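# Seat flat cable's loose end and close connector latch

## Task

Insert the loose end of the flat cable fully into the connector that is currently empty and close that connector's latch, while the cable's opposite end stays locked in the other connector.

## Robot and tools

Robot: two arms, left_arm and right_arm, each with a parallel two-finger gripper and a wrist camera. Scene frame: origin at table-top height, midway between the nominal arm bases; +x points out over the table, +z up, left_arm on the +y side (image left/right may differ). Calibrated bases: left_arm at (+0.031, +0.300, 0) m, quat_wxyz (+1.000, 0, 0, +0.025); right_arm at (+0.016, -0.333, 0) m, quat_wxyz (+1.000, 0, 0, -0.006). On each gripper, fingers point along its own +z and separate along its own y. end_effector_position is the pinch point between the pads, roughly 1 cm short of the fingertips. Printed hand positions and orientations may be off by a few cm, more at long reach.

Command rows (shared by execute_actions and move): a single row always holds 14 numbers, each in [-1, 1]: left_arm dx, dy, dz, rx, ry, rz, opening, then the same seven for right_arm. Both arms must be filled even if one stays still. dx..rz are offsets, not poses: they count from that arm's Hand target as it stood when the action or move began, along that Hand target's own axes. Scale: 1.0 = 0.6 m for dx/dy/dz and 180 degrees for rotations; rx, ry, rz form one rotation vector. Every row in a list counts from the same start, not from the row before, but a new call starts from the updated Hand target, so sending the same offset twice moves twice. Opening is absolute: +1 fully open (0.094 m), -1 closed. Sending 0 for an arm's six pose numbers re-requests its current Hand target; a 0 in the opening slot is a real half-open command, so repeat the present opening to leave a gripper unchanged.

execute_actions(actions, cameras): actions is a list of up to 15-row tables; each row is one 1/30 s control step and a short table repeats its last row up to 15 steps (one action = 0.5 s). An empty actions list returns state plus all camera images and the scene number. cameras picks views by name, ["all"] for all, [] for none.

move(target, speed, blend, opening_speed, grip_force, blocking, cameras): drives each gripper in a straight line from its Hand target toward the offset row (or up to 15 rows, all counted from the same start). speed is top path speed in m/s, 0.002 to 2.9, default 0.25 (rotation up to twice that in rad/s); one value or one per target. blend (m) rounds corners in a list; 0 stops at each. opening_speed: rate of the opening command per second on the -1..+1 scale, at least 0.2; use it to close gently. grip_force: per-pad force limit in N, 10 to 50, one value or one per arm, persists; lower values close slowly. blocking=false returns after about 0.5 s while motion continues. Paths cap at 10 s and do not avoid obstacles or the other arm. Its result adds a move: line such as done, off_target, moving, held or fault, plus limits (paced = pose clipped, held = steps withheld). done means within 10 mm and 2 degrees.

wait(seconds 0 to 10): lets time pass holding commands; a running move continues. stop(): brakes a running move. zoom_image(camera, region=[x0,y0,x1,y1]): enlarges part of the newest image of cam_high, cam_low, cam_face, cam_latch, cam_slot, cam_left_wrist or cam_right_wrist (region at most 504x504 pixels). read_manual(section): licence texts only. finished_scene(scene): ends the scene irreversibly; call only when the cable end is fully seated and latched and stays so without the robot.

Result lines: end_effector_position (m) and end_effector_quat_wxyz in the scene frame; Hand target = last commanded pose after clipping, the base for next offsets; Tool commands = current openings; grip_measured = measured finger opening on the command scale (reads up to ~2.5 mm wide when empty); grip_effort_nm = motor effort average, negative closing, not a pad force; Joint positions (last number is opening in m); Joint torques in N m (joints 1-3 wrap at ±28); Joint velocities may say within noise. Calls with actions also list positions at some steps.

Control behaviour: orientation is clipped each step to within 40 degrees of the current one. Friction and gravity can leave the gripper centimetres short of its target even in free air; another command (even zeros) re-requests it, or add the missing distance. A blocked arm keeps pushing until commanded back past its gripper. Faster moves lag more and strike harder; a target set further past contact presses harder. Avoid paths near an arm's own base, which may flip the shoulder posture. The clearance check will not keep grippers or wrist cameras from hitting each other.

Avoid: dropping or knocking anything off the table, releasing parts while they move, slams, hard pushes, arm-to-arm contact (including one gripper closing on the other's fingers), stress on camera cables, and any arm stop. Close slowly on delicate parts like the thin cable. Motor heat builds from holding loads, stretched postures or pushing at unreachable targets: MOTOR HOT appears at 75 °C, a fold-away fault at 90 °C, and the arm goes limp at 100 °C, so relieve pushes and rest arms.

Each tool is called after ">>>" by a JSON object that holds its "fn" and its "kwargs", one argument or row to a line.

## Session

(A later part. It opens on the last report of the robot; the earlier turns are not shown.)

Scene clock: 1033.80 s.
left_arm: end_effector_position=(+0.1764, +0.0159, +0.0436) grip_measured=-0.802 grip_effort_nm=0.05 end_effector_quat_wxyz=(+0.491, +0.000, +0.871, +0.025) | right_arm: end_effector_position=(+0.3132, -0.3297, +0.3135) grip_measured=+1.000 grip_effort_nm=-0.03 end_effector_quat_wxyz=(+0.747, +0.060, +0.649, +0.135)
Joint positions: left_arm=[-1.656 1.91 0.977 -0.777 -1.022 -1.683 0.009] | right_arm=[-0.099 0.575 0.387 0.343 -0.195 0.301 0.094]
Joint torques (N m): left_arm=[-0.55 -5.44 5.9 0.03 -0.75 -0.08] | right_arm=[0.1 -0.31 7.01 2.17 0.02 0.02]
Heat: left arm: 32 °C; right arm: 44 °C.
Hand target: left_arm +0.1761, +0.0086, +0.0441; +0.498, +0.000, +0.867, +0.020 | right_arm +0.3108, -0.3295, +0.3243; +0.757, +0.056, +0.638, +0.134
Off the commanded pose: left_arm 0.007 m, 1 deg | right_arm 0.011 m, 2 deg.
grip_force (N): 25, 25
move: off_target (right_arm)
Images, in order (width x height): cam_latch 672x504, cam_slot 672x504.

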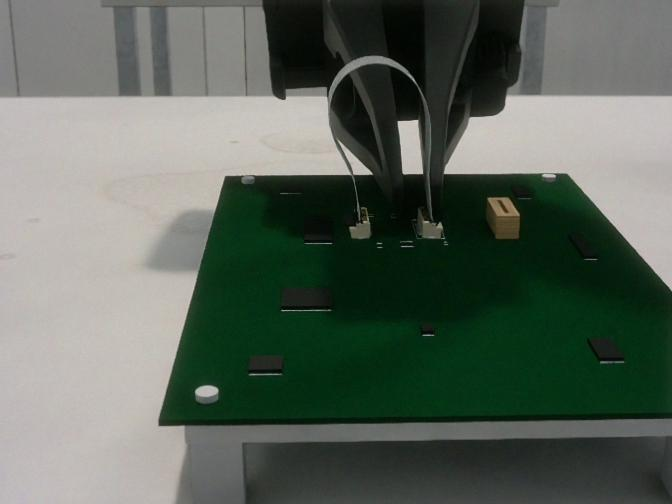

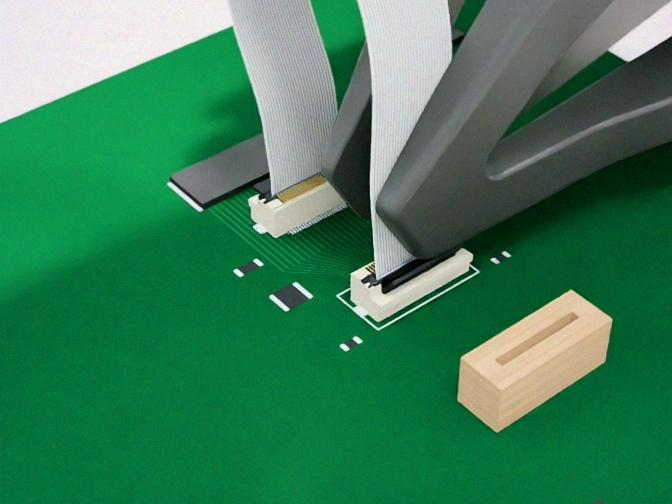

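>>> {"fn": "move", "kwargs": {
  "target": [
    [0,0,0,0,0,0,-0.7,0,0,0,0,0,0,1],
    [0.0065,0.0018,0.0037,-0.0029,-0.0001,0.0049,-0.7,0,0,0,0,0,0,1]
  ],
  "speed": 0.03,
  "cameras": ["cam_slot","cam_latch"]
}}

>>> {"fn": "zoom_image", "kwargs": {
  "camera": "cam_slot",
  "region": [340, 190, 480, 310]
}}

>>> {"fn": "zoom_image", "kwargs": {
  "camera": "cam_latch",
  "region": [370, 130, 550, 270]
}}

Scene clock: 1039.87 s.
left_arm: end_effector_position=(+0.1772, +0.0140, +0.0424) grip_measured=-0.702 grip_effort_nm=0.06 end_effector_quat_wxyz=(+0.495, +0.001, +0.869, +0.026) | right_arm: end_effector_position=(+0.3132, -0.3297, +0.3135) grip_measured=+1.000 grip_effort_nm=-0.03 end_effector_quat_wxyz=(+0.747, +0.060, +0.649, +0.135)
Joint positions: left_arm=[-1.656 1.924 0.983 -0.773 -1.031 -1.683 0.014] | right_arm=[-0.099 0.575 0.387 0.343 -0.195 0.301 0.094]
Joint torques (N m): left_arm=[-0.58 -5.23 5.37 -0.04 -0.64 -0.09] | right_arm=[0.13 -0.38 6.86 2.16 -0.01 -0.01]
Heat: left arm: 33 °C; right arm: 44 °C.
Hand target: left_arm +0.1761, +0.0099, +0.0397; +0.498, +0.005, +0.867, +0.028 | right_arm +0.3108, -0.3295, +0.3243; +0.757, +0.056, +0.638, +0.134
Off the commanded pose: left_arm 0.005 m, 1 deg | right_arm 0.011 m, 2 deg.
grip_force (N): 25, 25
move: off_target (right_arm)
Images, in order (width x height): cam_latch 672x504, cam_slot 672x504.

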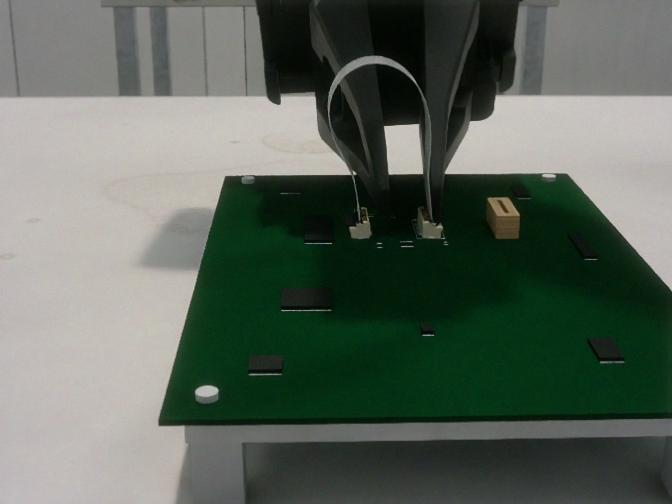

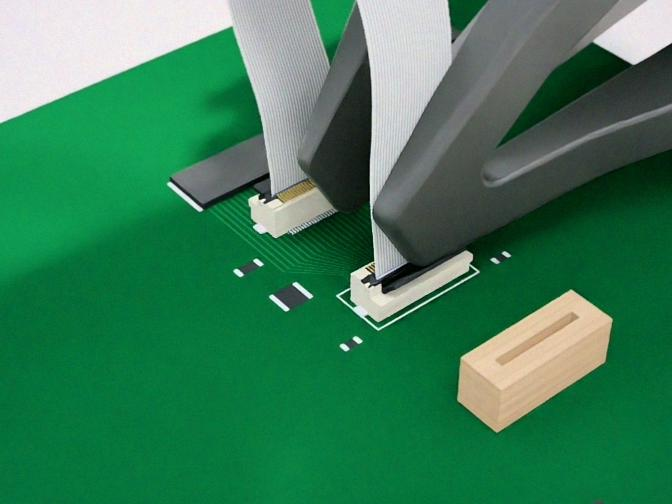

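Scaled by 3.600.

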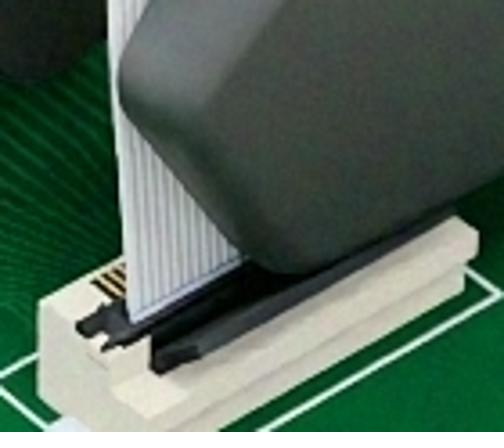

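Scaled by 2.800.

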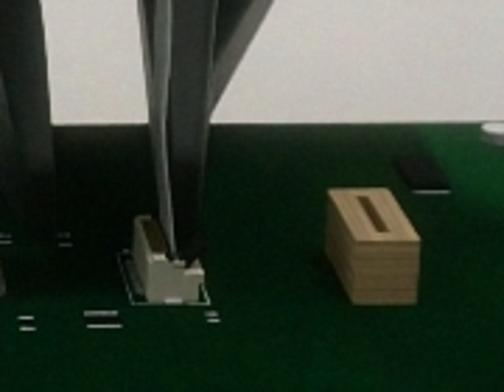

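>>> {"fn": "move", "kwargs": {
  "target": [
    [0.0029,0.0075,0.0017,-0.006,-0.0002,0.0103,-0.7,0,0,0,0,0,0,1]
  ],
  "speed": 0.03,
  "cameras": ["cam_slot","cam_latch"]
}}

>>> {"fn": "zoom_image", "kwargs": {
  "camera": "cam_slot",
  "region": [340, 190, 480, 310]
}}

>>> {"fn": "zoom_image", "kwargs": {
  "camera": "cam_latch",
  "region": [370, 130, 550, 270]
}}

Scene clock: 1044.67 s.
left_arm: end_effector_position=(+0.1775, +0.0146, +0.0418) grip_measured=-0.702 grip_effort_nm=0.06 end_effector_quat_wxyz=(+0.497, +0.006, +0.867, +0.033) | right_arm: end_effector_position=(+0.3132, -0.3297, +0.3135) grip_measured=+1.000 grip_effort_nm=-0.03 end_effector_quat_wxyz=(+0.747, +0.060, +0.649, +0.135)
Joint positions: left_arm=[-1.656 1.935 0.99 -0.785 -1.036 -1.683 0.014] | right_arm=[-0.099 0.575 0.387 0.343 -0.195 0.301 0.094]
Joint torques (N m): left_arm=[-0.53 -5.23 5.04 -0.19 -0.54 -0.08] | right_arm=[-0.06 -0.38 7.06 2.19 0 0.02]
Heat: left arm: 32 °C; right arm: 44 °C.
Hand target: left_arm +0.1760, +0.0146, +0.0379; +0.498, +0.014, +0.866, +0.044 | right_arm +0.3108, -0.3295, +0.3243; +0.757, +0.056, +0.638, +0.134
Off the commanded pose: left_arm 0.004 m, 2 deg | right_arm 0.011 m, 2 deg.
grip_force (N): 25, 25
move: off_target (right_arm)
Images, in order (width x height): cam_latch 672x504, cam_slot 672x504.

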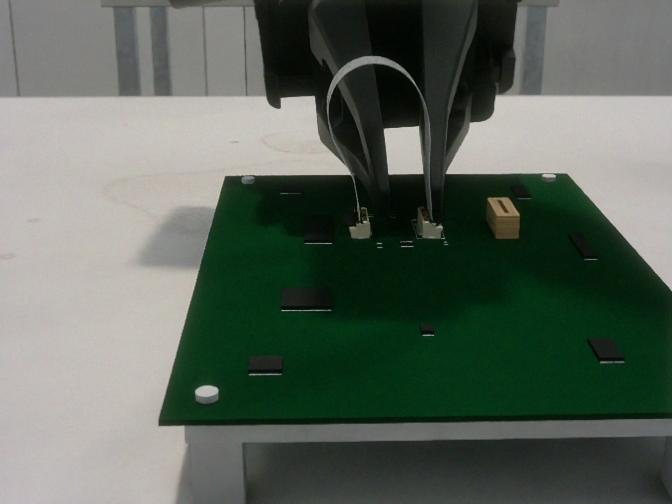

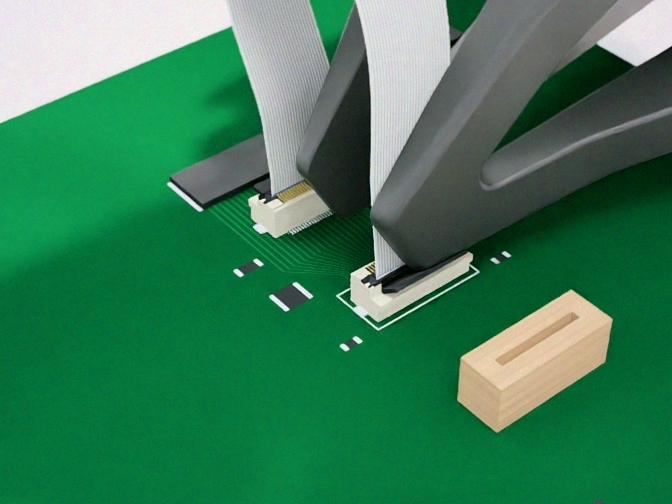

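Scaled by 3.600.

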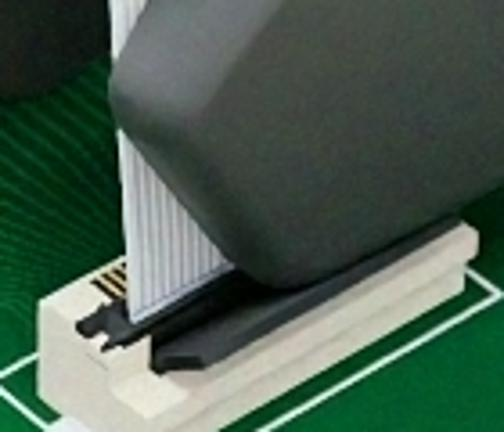

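Scaled by 2.800.

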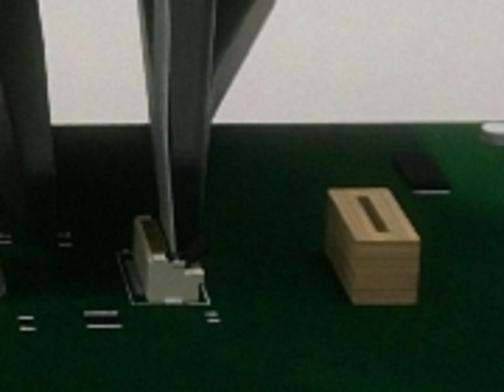

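>>> {"fn": "move", "kwargs": {
  "target": [
    [-0.0014,0.0075,-0.0008,-0.005,-0.0002,0.0086,-0.7,0,0,0,0,0,0,1],
    [0.0087,0.0075,0.005,-0.005,-0.0002,0.0086,-0.7,0,0,0,0,0,0,1]
  ],
  "speed": 0.03,
  "cameras": ["cam_slot","cam_latch"]
}}

>>> {"fn": "zoom_image", "kwargs": {
  "camera": "cam_slot",
  "region": [340, 190, 480, 310]
}}

>>> {"fn": "zoom_image", "kwargs": {
  "camera": "cam_latch",
  "region": [370, 130, 550, 270]
}}

Scene clock: 1049.53 s.
left_arm: end_effector_position=(+0.1776, +0.0222, +0.0382) grip_measured=-0.702 grip_effort_nm=0.06 end_effector_quat_wxyz=(+0.497, +0.020, +0.866, +0.057) | right_arm: end_effector_position=(+0.3132, -0.3297, +0.3135) grip_measured=+1.000 grip_effort_nm=-0.03 end_effector_quat_wxyz=(+0.747, +0.060, +0.649, +0.135)
Joint positions: left_arm=[-1.656 1.952 0.99 -0.824 -1.033 -1.683 0.014] | right_arm=[-0.099 0.575 0.387 0.343 -0.195 0.301 0.094]
Joint torques (N m): left_arm=[-0.66 -5.24 4.29 -0.02 -0.56 -0.1] | right_arm=[0.06 -0.35 7.16 2.19 -0.01 0.02]
Heat: left arm: 32 °C; right arm: 44 °C.
Hand target: left_arm +0.1759, +0.0196, +0.0323; +0.497, +0.021, +0.865, +0.058 | right_arm +0.3108, -0.3295, +0.3243; +0.757, +0.056, +0.638, +0.134
Off the commanded pose: left_arm 0.007 m, 0 deg | right_arm 0.011 m, 2 deg.
grip_force (N): 25, 25
move: off_target (right_arm)
Images, in order (width x height): cam_latch 672x504, cam_slot 672x504.

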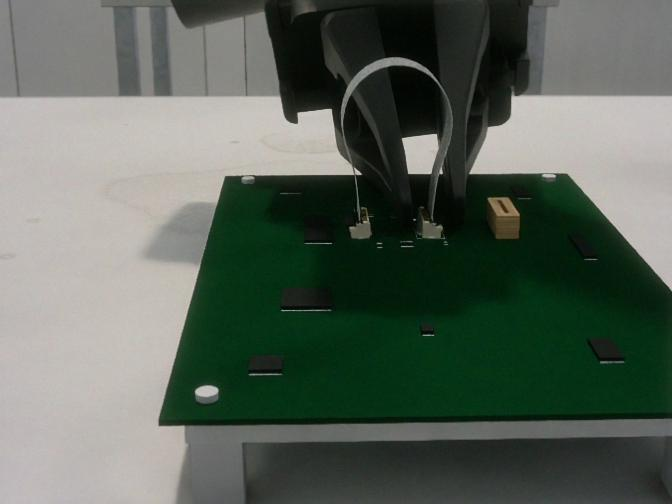

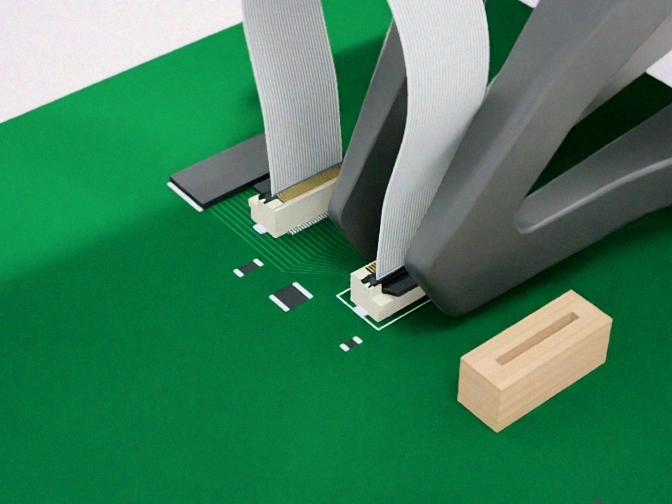

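Scaled by 3.600.

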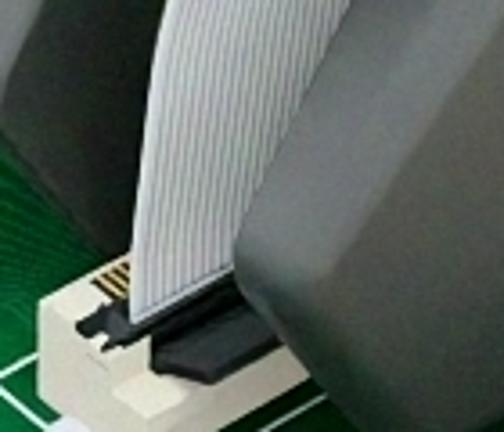

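Scaled by 2.800.

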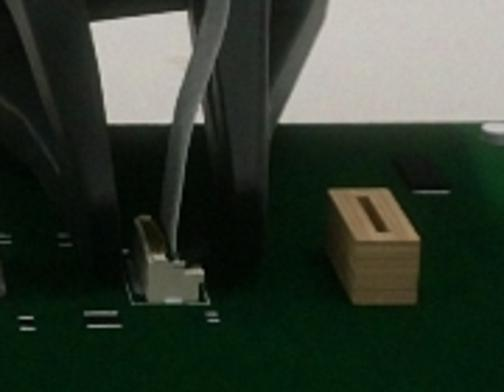

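>>> {"fn": "move", "kwargs": {
  "target": [
    [0,0,0,0,0,0,-0.55,0,0,0,0,0,0,1],
    [-0.0347,0,-0.02,0,0,0,-0.55,0,0,0,0,0,0,1]
  ],
  "speed": 0.04,
  "cameras": ["cam_slot","cam_latch"]
}}

>>> {"fn": "zoom_image", "kwargs": {
  "camera": "cam_slot",
  "region": [340, 190, 480, 310]
}}

>>> {"fn": "zoom_image", "kwargs": {
  "camera": "cam_latch",
  "region": [370, 150, 490, 250]
}}

Scene clock: 1055.87 s.
left_arm: end_effector_position=(+0.1766, +0.0246, +0.0437) grip_measured=-0.552 grip_effort_nm=0.06 end_effector_quat_wxyz=(+0.492, +0.029, +0.867, +0.076) | right_arm: end_effector_position=(+0.3132, -0.3297, +0.3135) grip_measured=+1.000 grip_effort_nm=-0.03 end_effector_quat_wxyz=(+0.747, +0.060, +0.649, +0.135)
Joint positions: left_arm=[-1.656 1.952 1.018 -0.895 -1.022 -1.683 0.021] | right_arm=[-0.099 0.575 0.387 0.343 -0.195 0.301 0.094]
Joint torques (N m): left_arm=[-0.55 -9.02 5.6 -0.28 -0.69 -0.08] | right_arm=[0.01 -0.47 6.94 2.16 0 -0.01]
Heat: left arm: 32 °C; right arm: 44 °C.
Hand target: left_arm +0.1761, +0.0167, +0.0562; +0.497, +0.021, +0.865, +0.058 | right_arm +0.3108, -0.3295, +0.3243; +0.757, +0.056, +0.638, +0.134
Off the commanded pose: left_arm 0.015 m, 2 deg | right_arm 0.011 m, 2 deg.
grip_force (N): 25, 25
move: off_target (left_arm, right_arm)
Images, in order (width x height): cam_latch 672x504, cam_slot 672x504.

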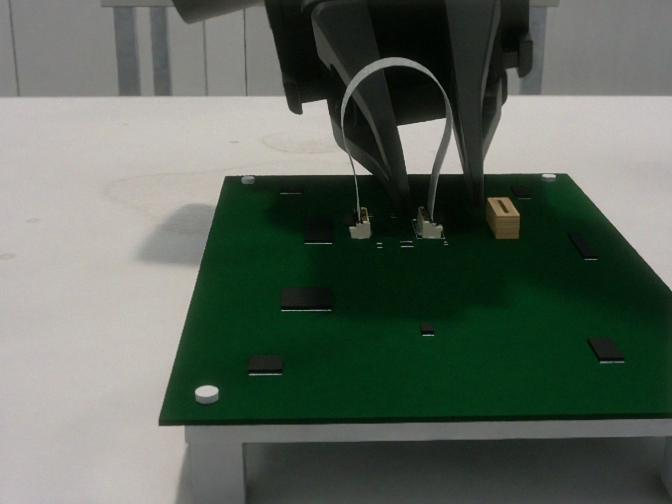

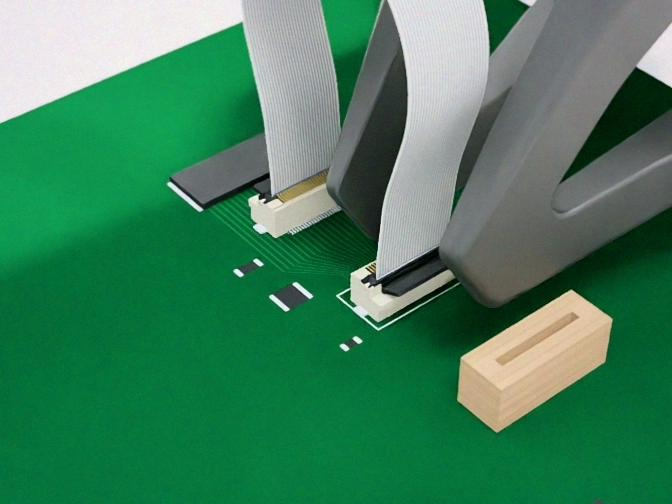

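Scaled by 3.600.

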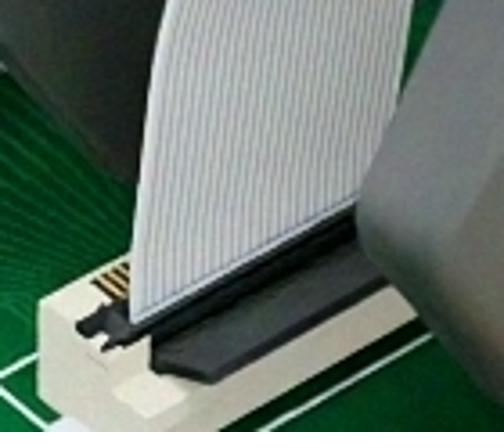

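Scaled by 4.200.

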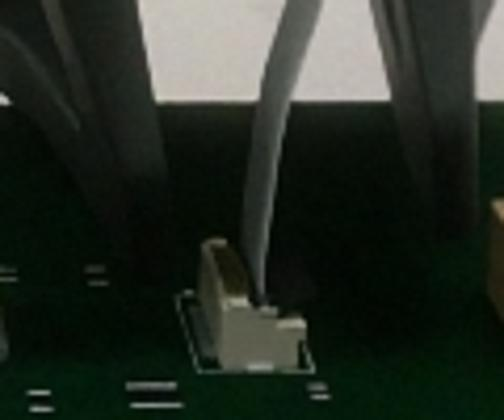

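>>> {"fn": "move", "kwargs": {
  "target": [
    [-0.006,0,-0.0035,0,0,0,-0.55,0,0,0,0,0,0,1],
    [-0.006,0,-0.0905,0,0,0,-0.55,0,0,0,0,0,0,1]
  ],
  "speed": 0.06,
  "cameras": ["cam_slot","cam_latch"]
}}

>>> {"fn": "zoom_image", "kwargs": {
  "camera": "cam_slot",
  "region": [340, 210, 480, 330]
}}

>>> {"fn": "zoom_image", "kwargs": {
  "camera": "cam_latch",
  "region": [400, 180, 460, 245]
}}

Scene clock: 1062.67 s.
left_arm: end_effector_position=(+0.1321, +0.0177, +0.0805) grip_measured=-0.552 grip_effort_nm=0.06 end_effector_quat_wxyz=(+0.493, +0.025, +0.867, +0.067) | right_arm: end_effector_position=(+0.3132, -0.3297, +0.3135) grip_measured=+1.000 grip_effort_nm=-0.03 end_effector_quat_wxyz=(+0.747, +0.060, +0.649, +0.135)
Joint positions: left_arm=[-1.804 1.952 1.173 -1.246 -0.975 -1.939 0.021] | right_arm=[-0.099 0.575 0.387 0.343 -0.195 0.301 0.094]
Joint torques (N m): left_arm=[-0.44 -7.3 5.96 -0.52 -0.61 -0.14] | right_arm=[0.23 -0.47 7.06 2.15 0 -0.01]
Heat: left arm: 32 °C; right arm: 44 °C.
Hand target: left_arm +0.1310, +0.0121, +0.0863; +0.497, +0.022, +0.865, +0.058 | right_arm +0.3108, -0.3295, +0.3243; +0.757, +0.056, +0.638, +0.134
Off the commanded pose: left_arm 0.008 m, 1 deg | right_arm 0.011 m, 2 deg.
grip_force (N): 25, 25
move: off_target (right_arm)
Images, in order (width x height): cam_latch 672x504, cam_slot 672x504.

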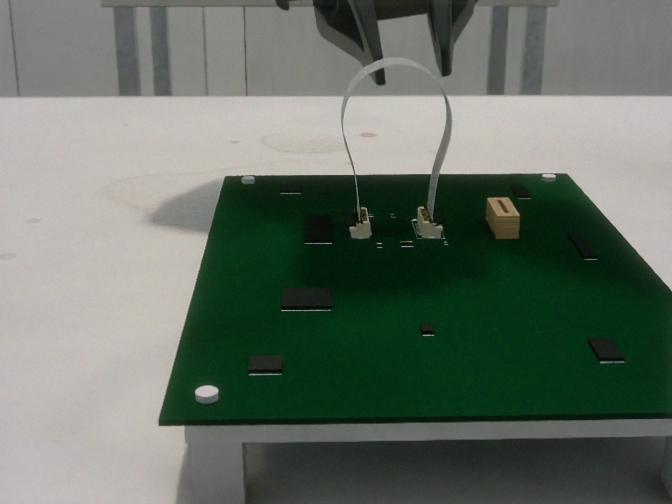

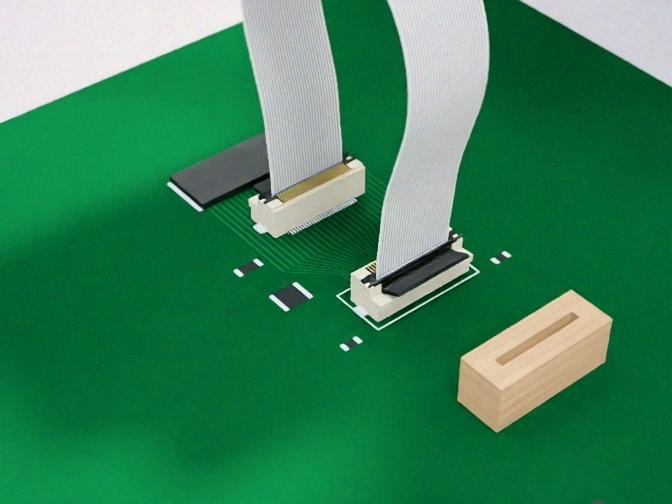

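Scaled by 3.600.

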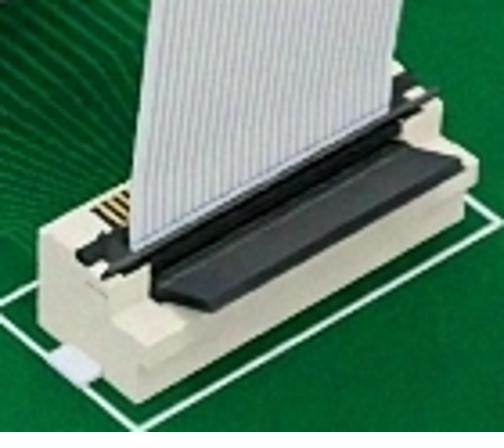

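Scaled by 7.754.

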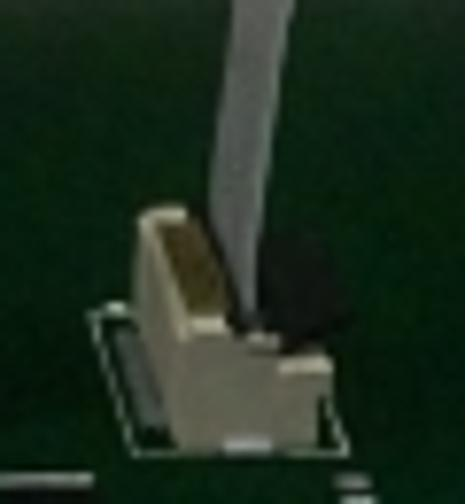

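>>> {"fn": "move", "kwargs": {
  "target": [
    [0.032,0.0362,0.0195,0.0169,0.0007,-0.0288,-1,0,0,0,0,0,0,1],
    [-0.0016,0.0335,0.0964,0.0169,0.0007,-0.0288,-1,0,0,0,0,0,0,1]
  ],
  "speed": 0.08
}}

Scene clock: 1070.60 s.
left_arm: end_effector_position=(+0.1764, +0.0361, +0.0495) grip_measured=-0.997 grip_effort_nm=-0.19 end_effector_quat_wxyz=(+0.486, +0.001, +0.874, +0.024) | right_arm: end_effector_position=(+0.3132, -0.3297, +0.3135) grip_measured=+1.000 grip_effort_nm=-0.03 end_effector_quat_wxyz=(+0.747, +0.060, +0.649, +0.135)
Joint positions: left_arm=[-1.655 1.822 0.894 -0.772 -1.011 -1.674 0] | right_arm=[-0.099 0.575 0.387 0.343 -0.195 0.301 0.094]
Joint torques (N m): left_arm=[0.57 -8.76 3.18 0.06 -0.9 0.06] | right_arm=[0.05 -0.29 7.08 2.17 -0.01 -0.04]
Heat: left arm: 32 °C; right arm: 44 °C.
Hand target: left_arm +0.1809, +0.0365, +0.0607; +0.498, -0.004, +0.867, +0.012 | right_arm +0.3108, -0.3295, +0.3243; +0.757, +0.056, +0.638, +0.134
Off the commanded pose: left_arm 0.012 m, 2 deg | right_arm 0.011 m, 2 deg.
grip_force (N): 25, 25
move: off_target (left_arm, right_arm)

>>> {"fn": "move", "kwargs": {
  "target": [
    [0,-0.0145,0,0.0067,0.0003,-0.0116,-1,0,0,0,0,0,0,1],
    [0.0202,-0.0141,0.0117,0.0067,0.0003,-0.0116,-1,0,0,0,0,0,0,1]
  ],
  "speed": 0.05,
  "cameras": ["cam_slot","cam_latch"]
}}

>>> {"fn": "zoom_image", "kwargs": {
  "camera": "cam_slot",
  "region": [340, 210, 480, 330]
}}

>>> {"fn": "zoom_image", "kwargs": {
  "camera": "cam_latch",
  "region": [370, 150, 490, 250]
}}

Scene clock: 1076.13 s.
left_arm: end_effector_position=(+0.1761, +0.0252, +0.0452) grip_measured=-0.997 grip_effort_nm=-0.19 end_effector_quat_wxyz=(+0.484, -0.018, +0.875, -0.012) | right_arm: end_effector_position=(+0.3132, -0.3297, +0.3135) grip_measured=+1.000 grip_effort_nm=-0.03 end_effector_quat_wxyz=(+0.747, +0.060, +0.649, +0.135)
Joint positions: left_arm=[-1.655 1.822 0.877 -0.674 -1.011 -1.672 0] | right_arm=[-0.099 0.575 0.387 0.343 -0.195 0.301 0.094]
Joint torques (N m): left_arm=[0.64 -5.85 3.23 0.2 -0.91 0.09] | right_arm=[0.02 -0.43 6.99 2.18 -0.03 -0.02]
Heat: left arm: 33 °C; right arm: 44 °C.
Hand target: left_arm +0.1811, +0.0283, +0.0465; +0.498, -0.015, +0.867, -0.006 | right_arm +0.3108, -0.3295, +0.3243; +0.757, +0.056, +0.638, +0.134
Off the commanded pose: left_arm 0.006 m, 2 deg | right_arm 0.011 m, 2 deg.
grip_force (N): 25, 25
move: off_target (right_arm)
Images, in order (width x height): cam_latch 672x504, cam_slot 672x504.

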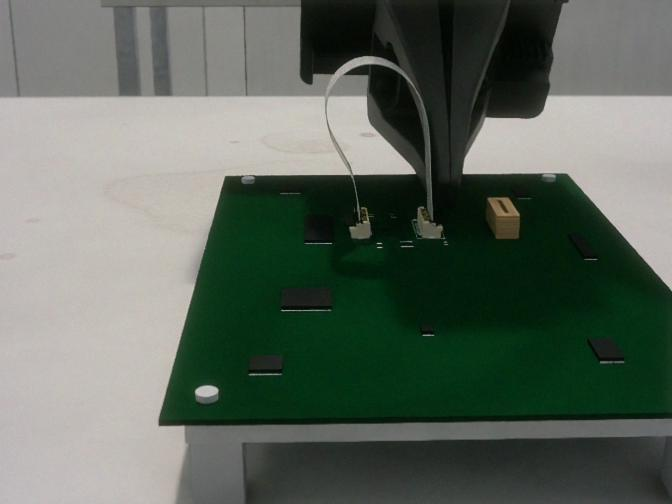

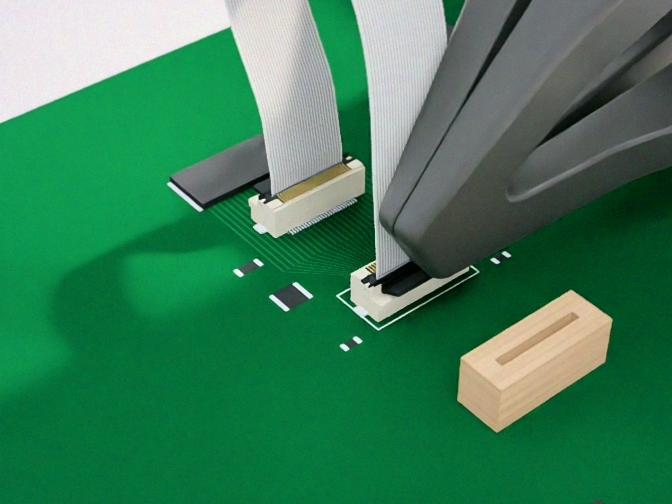

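Scaled by 3.600.

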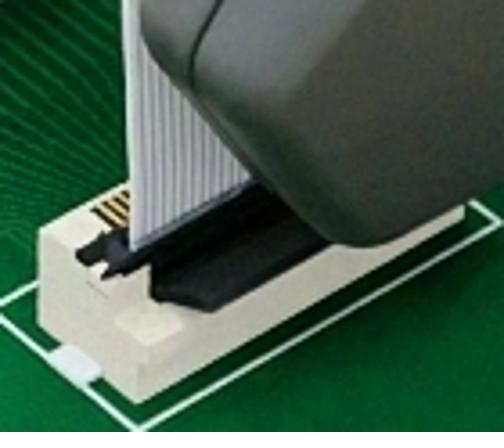

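Scaled by 4.200.

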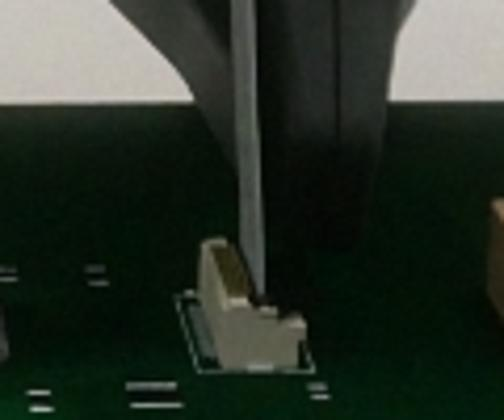

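>>> {"fn": "move", "kwargs": {
  "target": [0.0144,0.002,0.0083,-0.0032,-0.0001,0.0055,-1,0,0,0,0,0,0,1],
  "speed": 0.04,
  "cameras": ["cam_slot","cam_latch"]
}}

>>> {"fn": "zoom_image", "kwargs": {
  "camera": "cam_slot",
  "region": [340, 210, 480, 330]
}}

>>> {"fn": "zoom_image", "kwargs": {
  "camera": "cam_latch",
  "region": [370, 150, 490, 250]
}}

Scene clock: 1079.67 s.
left_arm: end_effector_position=(+0.1778, +0.0259, +0.0424) grip_measured=-0.997 grip_effort_nm=-0.19 end_effector_quat_wxyz=(+0.493, -0.015, +0.870, -0.007) | right_arm: end_effector_position=(+0.3132, -0.3297, +0.3135) grip_measured=+1.000 grip_effort_nm=-0.03 end_effector_quat_wxyz=(+0.747, +0.060, +0.649, +0.135)
Joint positions: left_arm=[-1.655 1.841 0.874 -0.663 -1.029 -1.671 0] | right_arm=[-0.099 0.575 0.387 0.343 -0.195 0.301 0.094]
Joint torques (N m): left_arm=[0.64 -4.81 3.07 0.23 -0.69 0.08] | right_arm=[-0.02 -0.38 7.13 2.16 0.02 0.02]
Heat: left arm: 33 °C; right arm: 44 °C.
Hand target: left_arm +0.1810, +0.0292, +0.0366; +0.498, -0.010, +0.867, +0.003 | right_arm +0.3108, -0.3295, +0.3243; +0.757, +0.056, +0.638, +0.134
Off the commanded pose: left_arm 0.008 m, 1 deg | right_arm 0.011 m, 2 deg.
grip_force (N): 25, 25
move: off_target (right_arm)
Images, in order (width x height): cam_latch 672x504, cam_slot 672x504.

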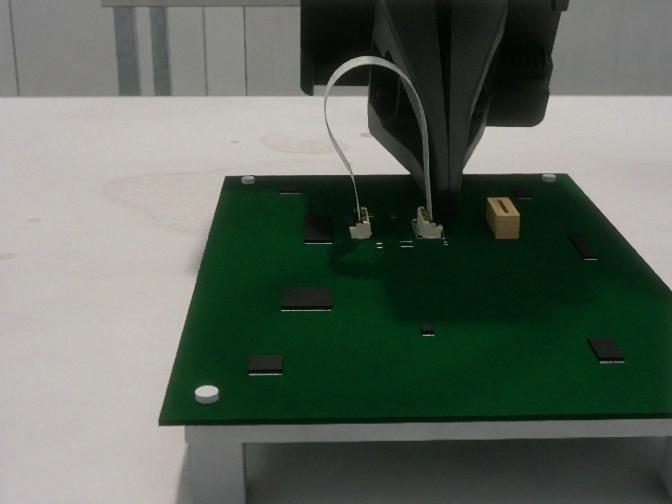

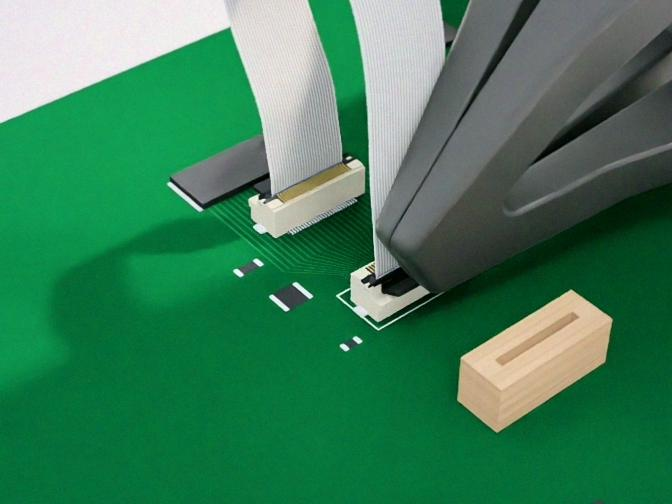

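Scaled by 3.600.

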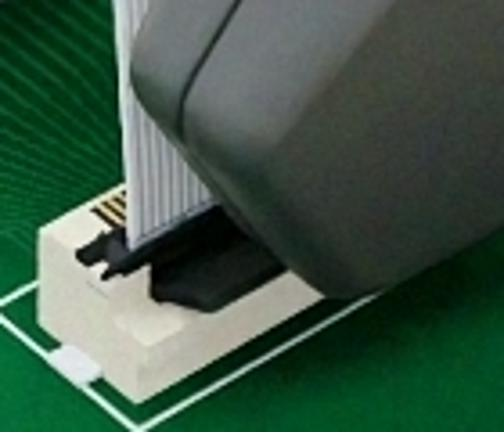

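Scaled by 4.200.

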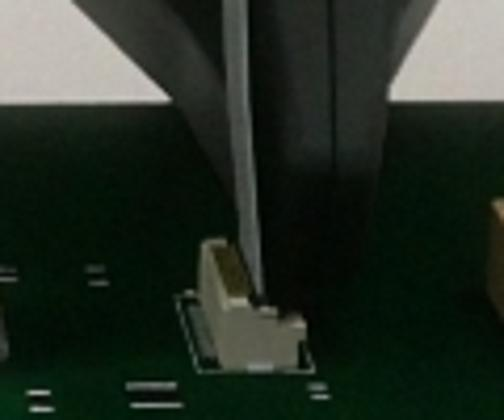

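>>> {"fn": "move", "kwargs": {
  "target": [0.0115,0.0016,0.0067,-0.0026,-0.0001,0.0044,-1,0,0,0,0,0,0,1],
  "speed": 0.04,
  "cameras": ["cam_slot","cam_latch"]
}}

>>> {"fn": "zoom_image", "kwargs": {
  "camera": "cam_slot",
  "region": [340, 210, 480, 330]
}}

>>> {"fn": "zoom_image", "kwargs": {
  "camera": "cam_latch",
  "region": [370, 150, 490, 250]
}}

Scene clock: 1088.33 s.
left_arm: end_effector_position=(+0.1804, +0.0268, +0.0411) grip_measured=-0.997 grip_effort_nm=-0.19 end_effector_quat_wxyz=(+0.505, -0.009, +0.863, +0.000) | right_arm: end_effector_position=(+0.3132, -0.3297, +0.3135) grip_measured=+1.000 grip_effort_nm=-0.03 end_effector_quat_wxyz=(+0.747, +0.060, +0.649, +0.135)
Joint positions: left_arm=[-1.655 1.864 0.874 -0.66 -1.057 -1.671 0] | right_arm=[-0.099 0.575 0.387 0.343 -0.195 0.301 0.094]
Joint torques (N m): left_arm=[0.58 -4.53 2.67 0.34 -0.38 0.07] | right_arm=[0.13 -0.4 7.06 2.14 0 -0.02]
Heat: left arm: 33 °C; right arm: 44 °C.
Hand target: left_arm +0.1810, +0.0301, +0.0286; +0.498, -0.006, +0.867, +0.010 | right_arm +0.3108, -0.3295, +0.3243; +0.757, +0.056, +0.638, +0.134
Off the commanded pose: left_arm 0.013 m, 1 deg | right_arm 0.011 m, 2 deg.
grip_force (N): 25, 25
move: off_target (left_arm, right_arm)
Images, in order (width x height): cam_latch 672x504, cam_slot 672x504.

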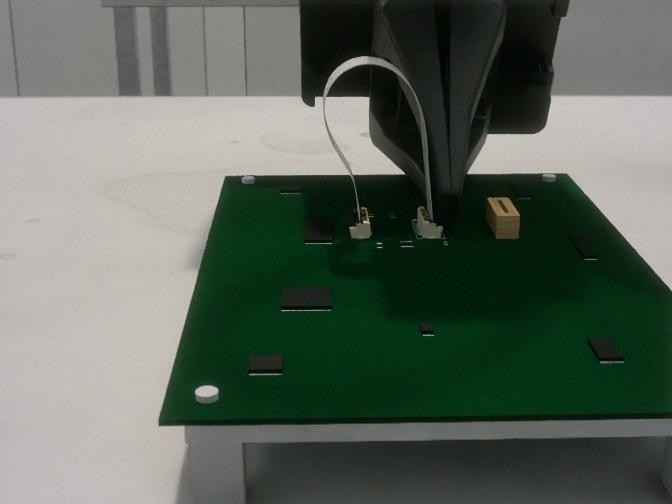

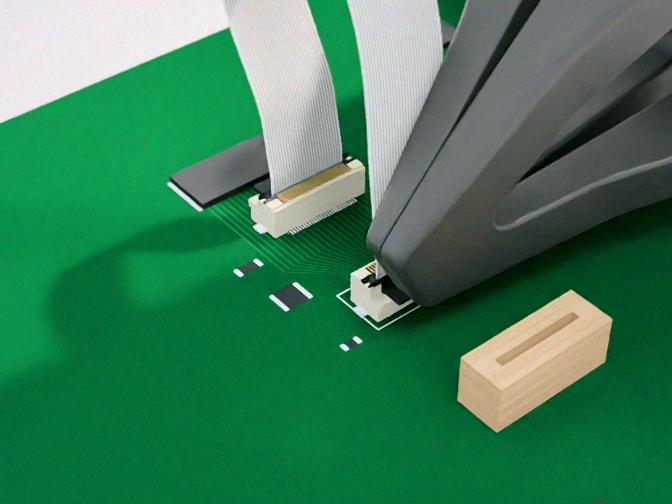

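Scaled by 3.600.

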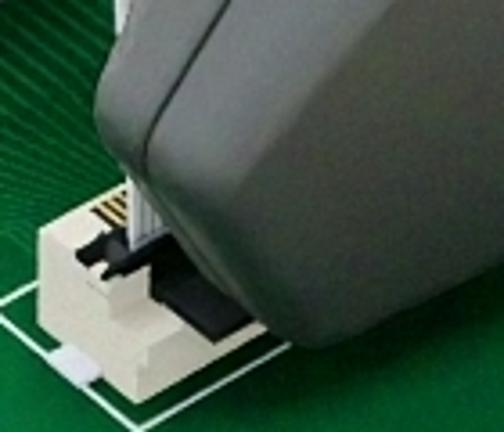

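Scaled by 4.200.

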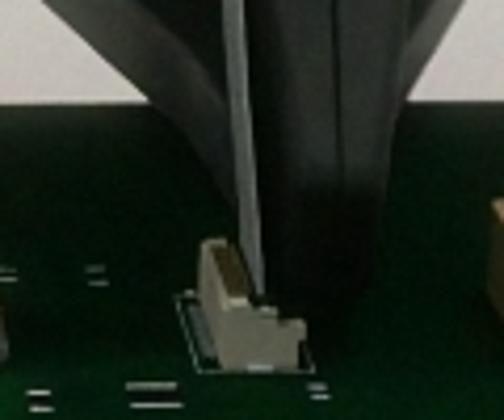

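>>> {"fn": "move", "kwargs": {
  "target": [
    [-0.0375,0.004,-0.0217,0,0,0,-1,0,0,0,0,0,0,1],
    [-0.0375,0.004,-0.11,0,0,0,-1,0,0,0,0,0,0,1]
  ],
  "speed": 0.06,
  "cameras": ["cam_slot","cam_latch","cam_face"]
}}

>>> {"fn": "zoom_image", "kwargs": {
  "camera": "cam_slot",
  "region": [340, 210, 480, 330]
}}

>>> {"fn": "zoom_image", "kwargs": {
  "camera": "cam_latch",
  "region": [400, 180, 460, 245]
}}

Scene clock: 1093.83 s.
left_arm: end_effector_position=(+0.1367, +0.0372, +0.0737) grip_measured=-0.997 grip_effort_nm=-0.19 end_effector_quat_wxyz=(+0.495, -0.001, +0.869, +0.022) | right_arm: end_effector_position=(+0.3132, -0.3297, +0.3135) grip_measured=+1.000 grip_effort_nm=-0.03 end_effector_quat_wxyz=(+0.747, +0.060, +0.649, +0.135)
Joint positions: left_arm=[-1.807 1.845 1.007 -1.103 -0.992 -1.961 0] | right_arm=[-0.099 0.575 0.387 0.343 -0.195 0.301 0.094]
Joint torques (N m): left_arm=[-0.57 -6.87 5.93 -0.4 -0.66 -0.08] | right_arm=[0.16 -0.36 7.08 2.18 -0.02 0.04]
Heat: left arm: 33 °C; right arm: 44 °C.
Hand target: left_arm +0.1353, +0.0310, +0.0813; +0.498, -0.006, +0.867, +0.010 | right_arm +0.3108, -0.3295, +0.3243; +0.757, +0.056, +0.638, +0.134
Off the commanded pose: left_arm 0.010 m, 2 deg | right_arm 0.011 m, 2 deg.
grip_force (N): 25, 25
move: off_target (right_arm)
Images, in order (width x height): cam_face 672x504, cam_latch 672x504, cam_slot 672x504.

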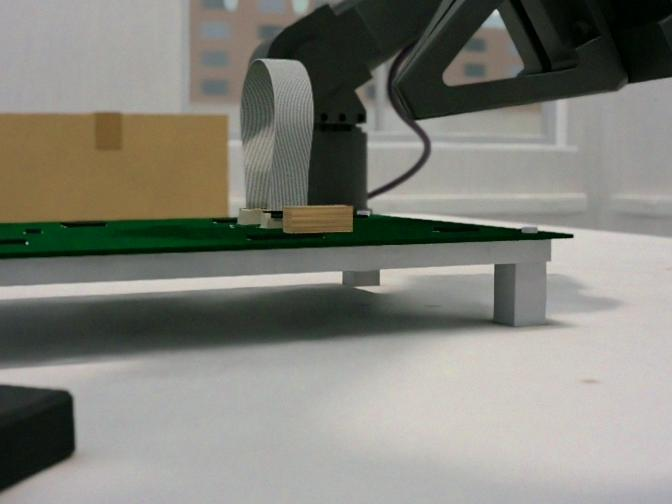

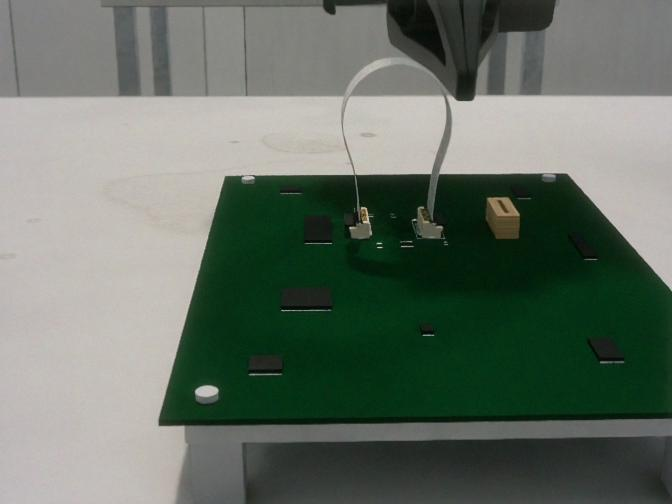

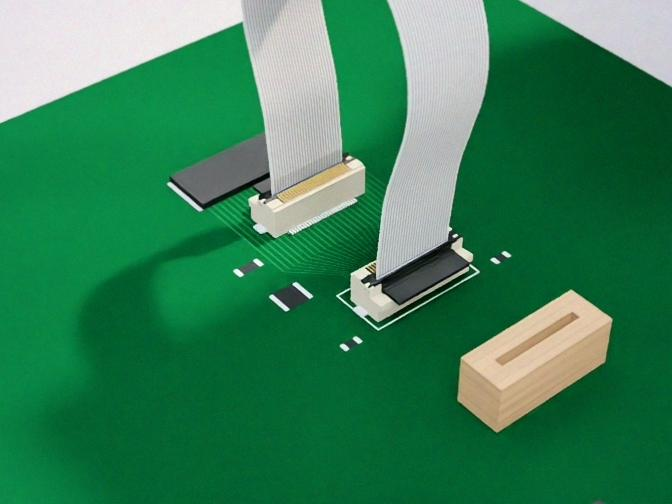

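Scaled by 3.600.

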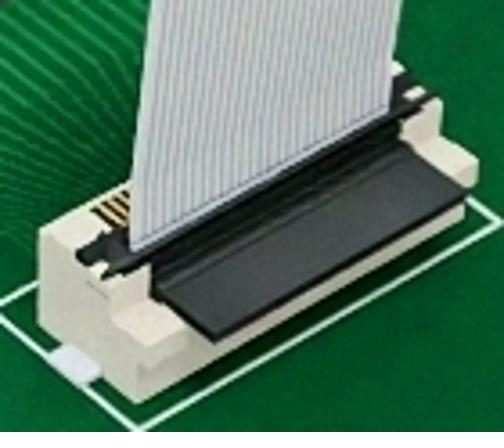

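Scaled by 7.754.

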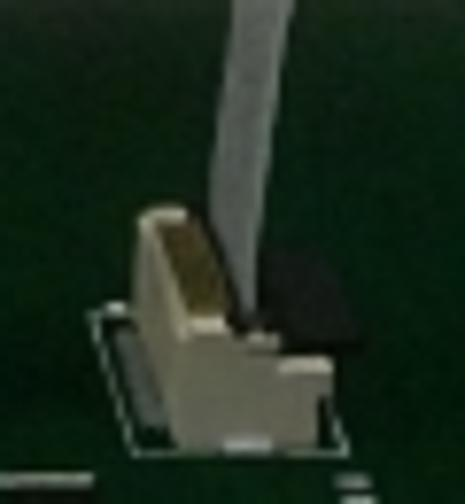

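Latch is flat and the ribbon is fully in. Done.

>>> {"fn": "finished_scene", "kwargs": {
  "scene": 2
}}

The scene is finished: the task was done.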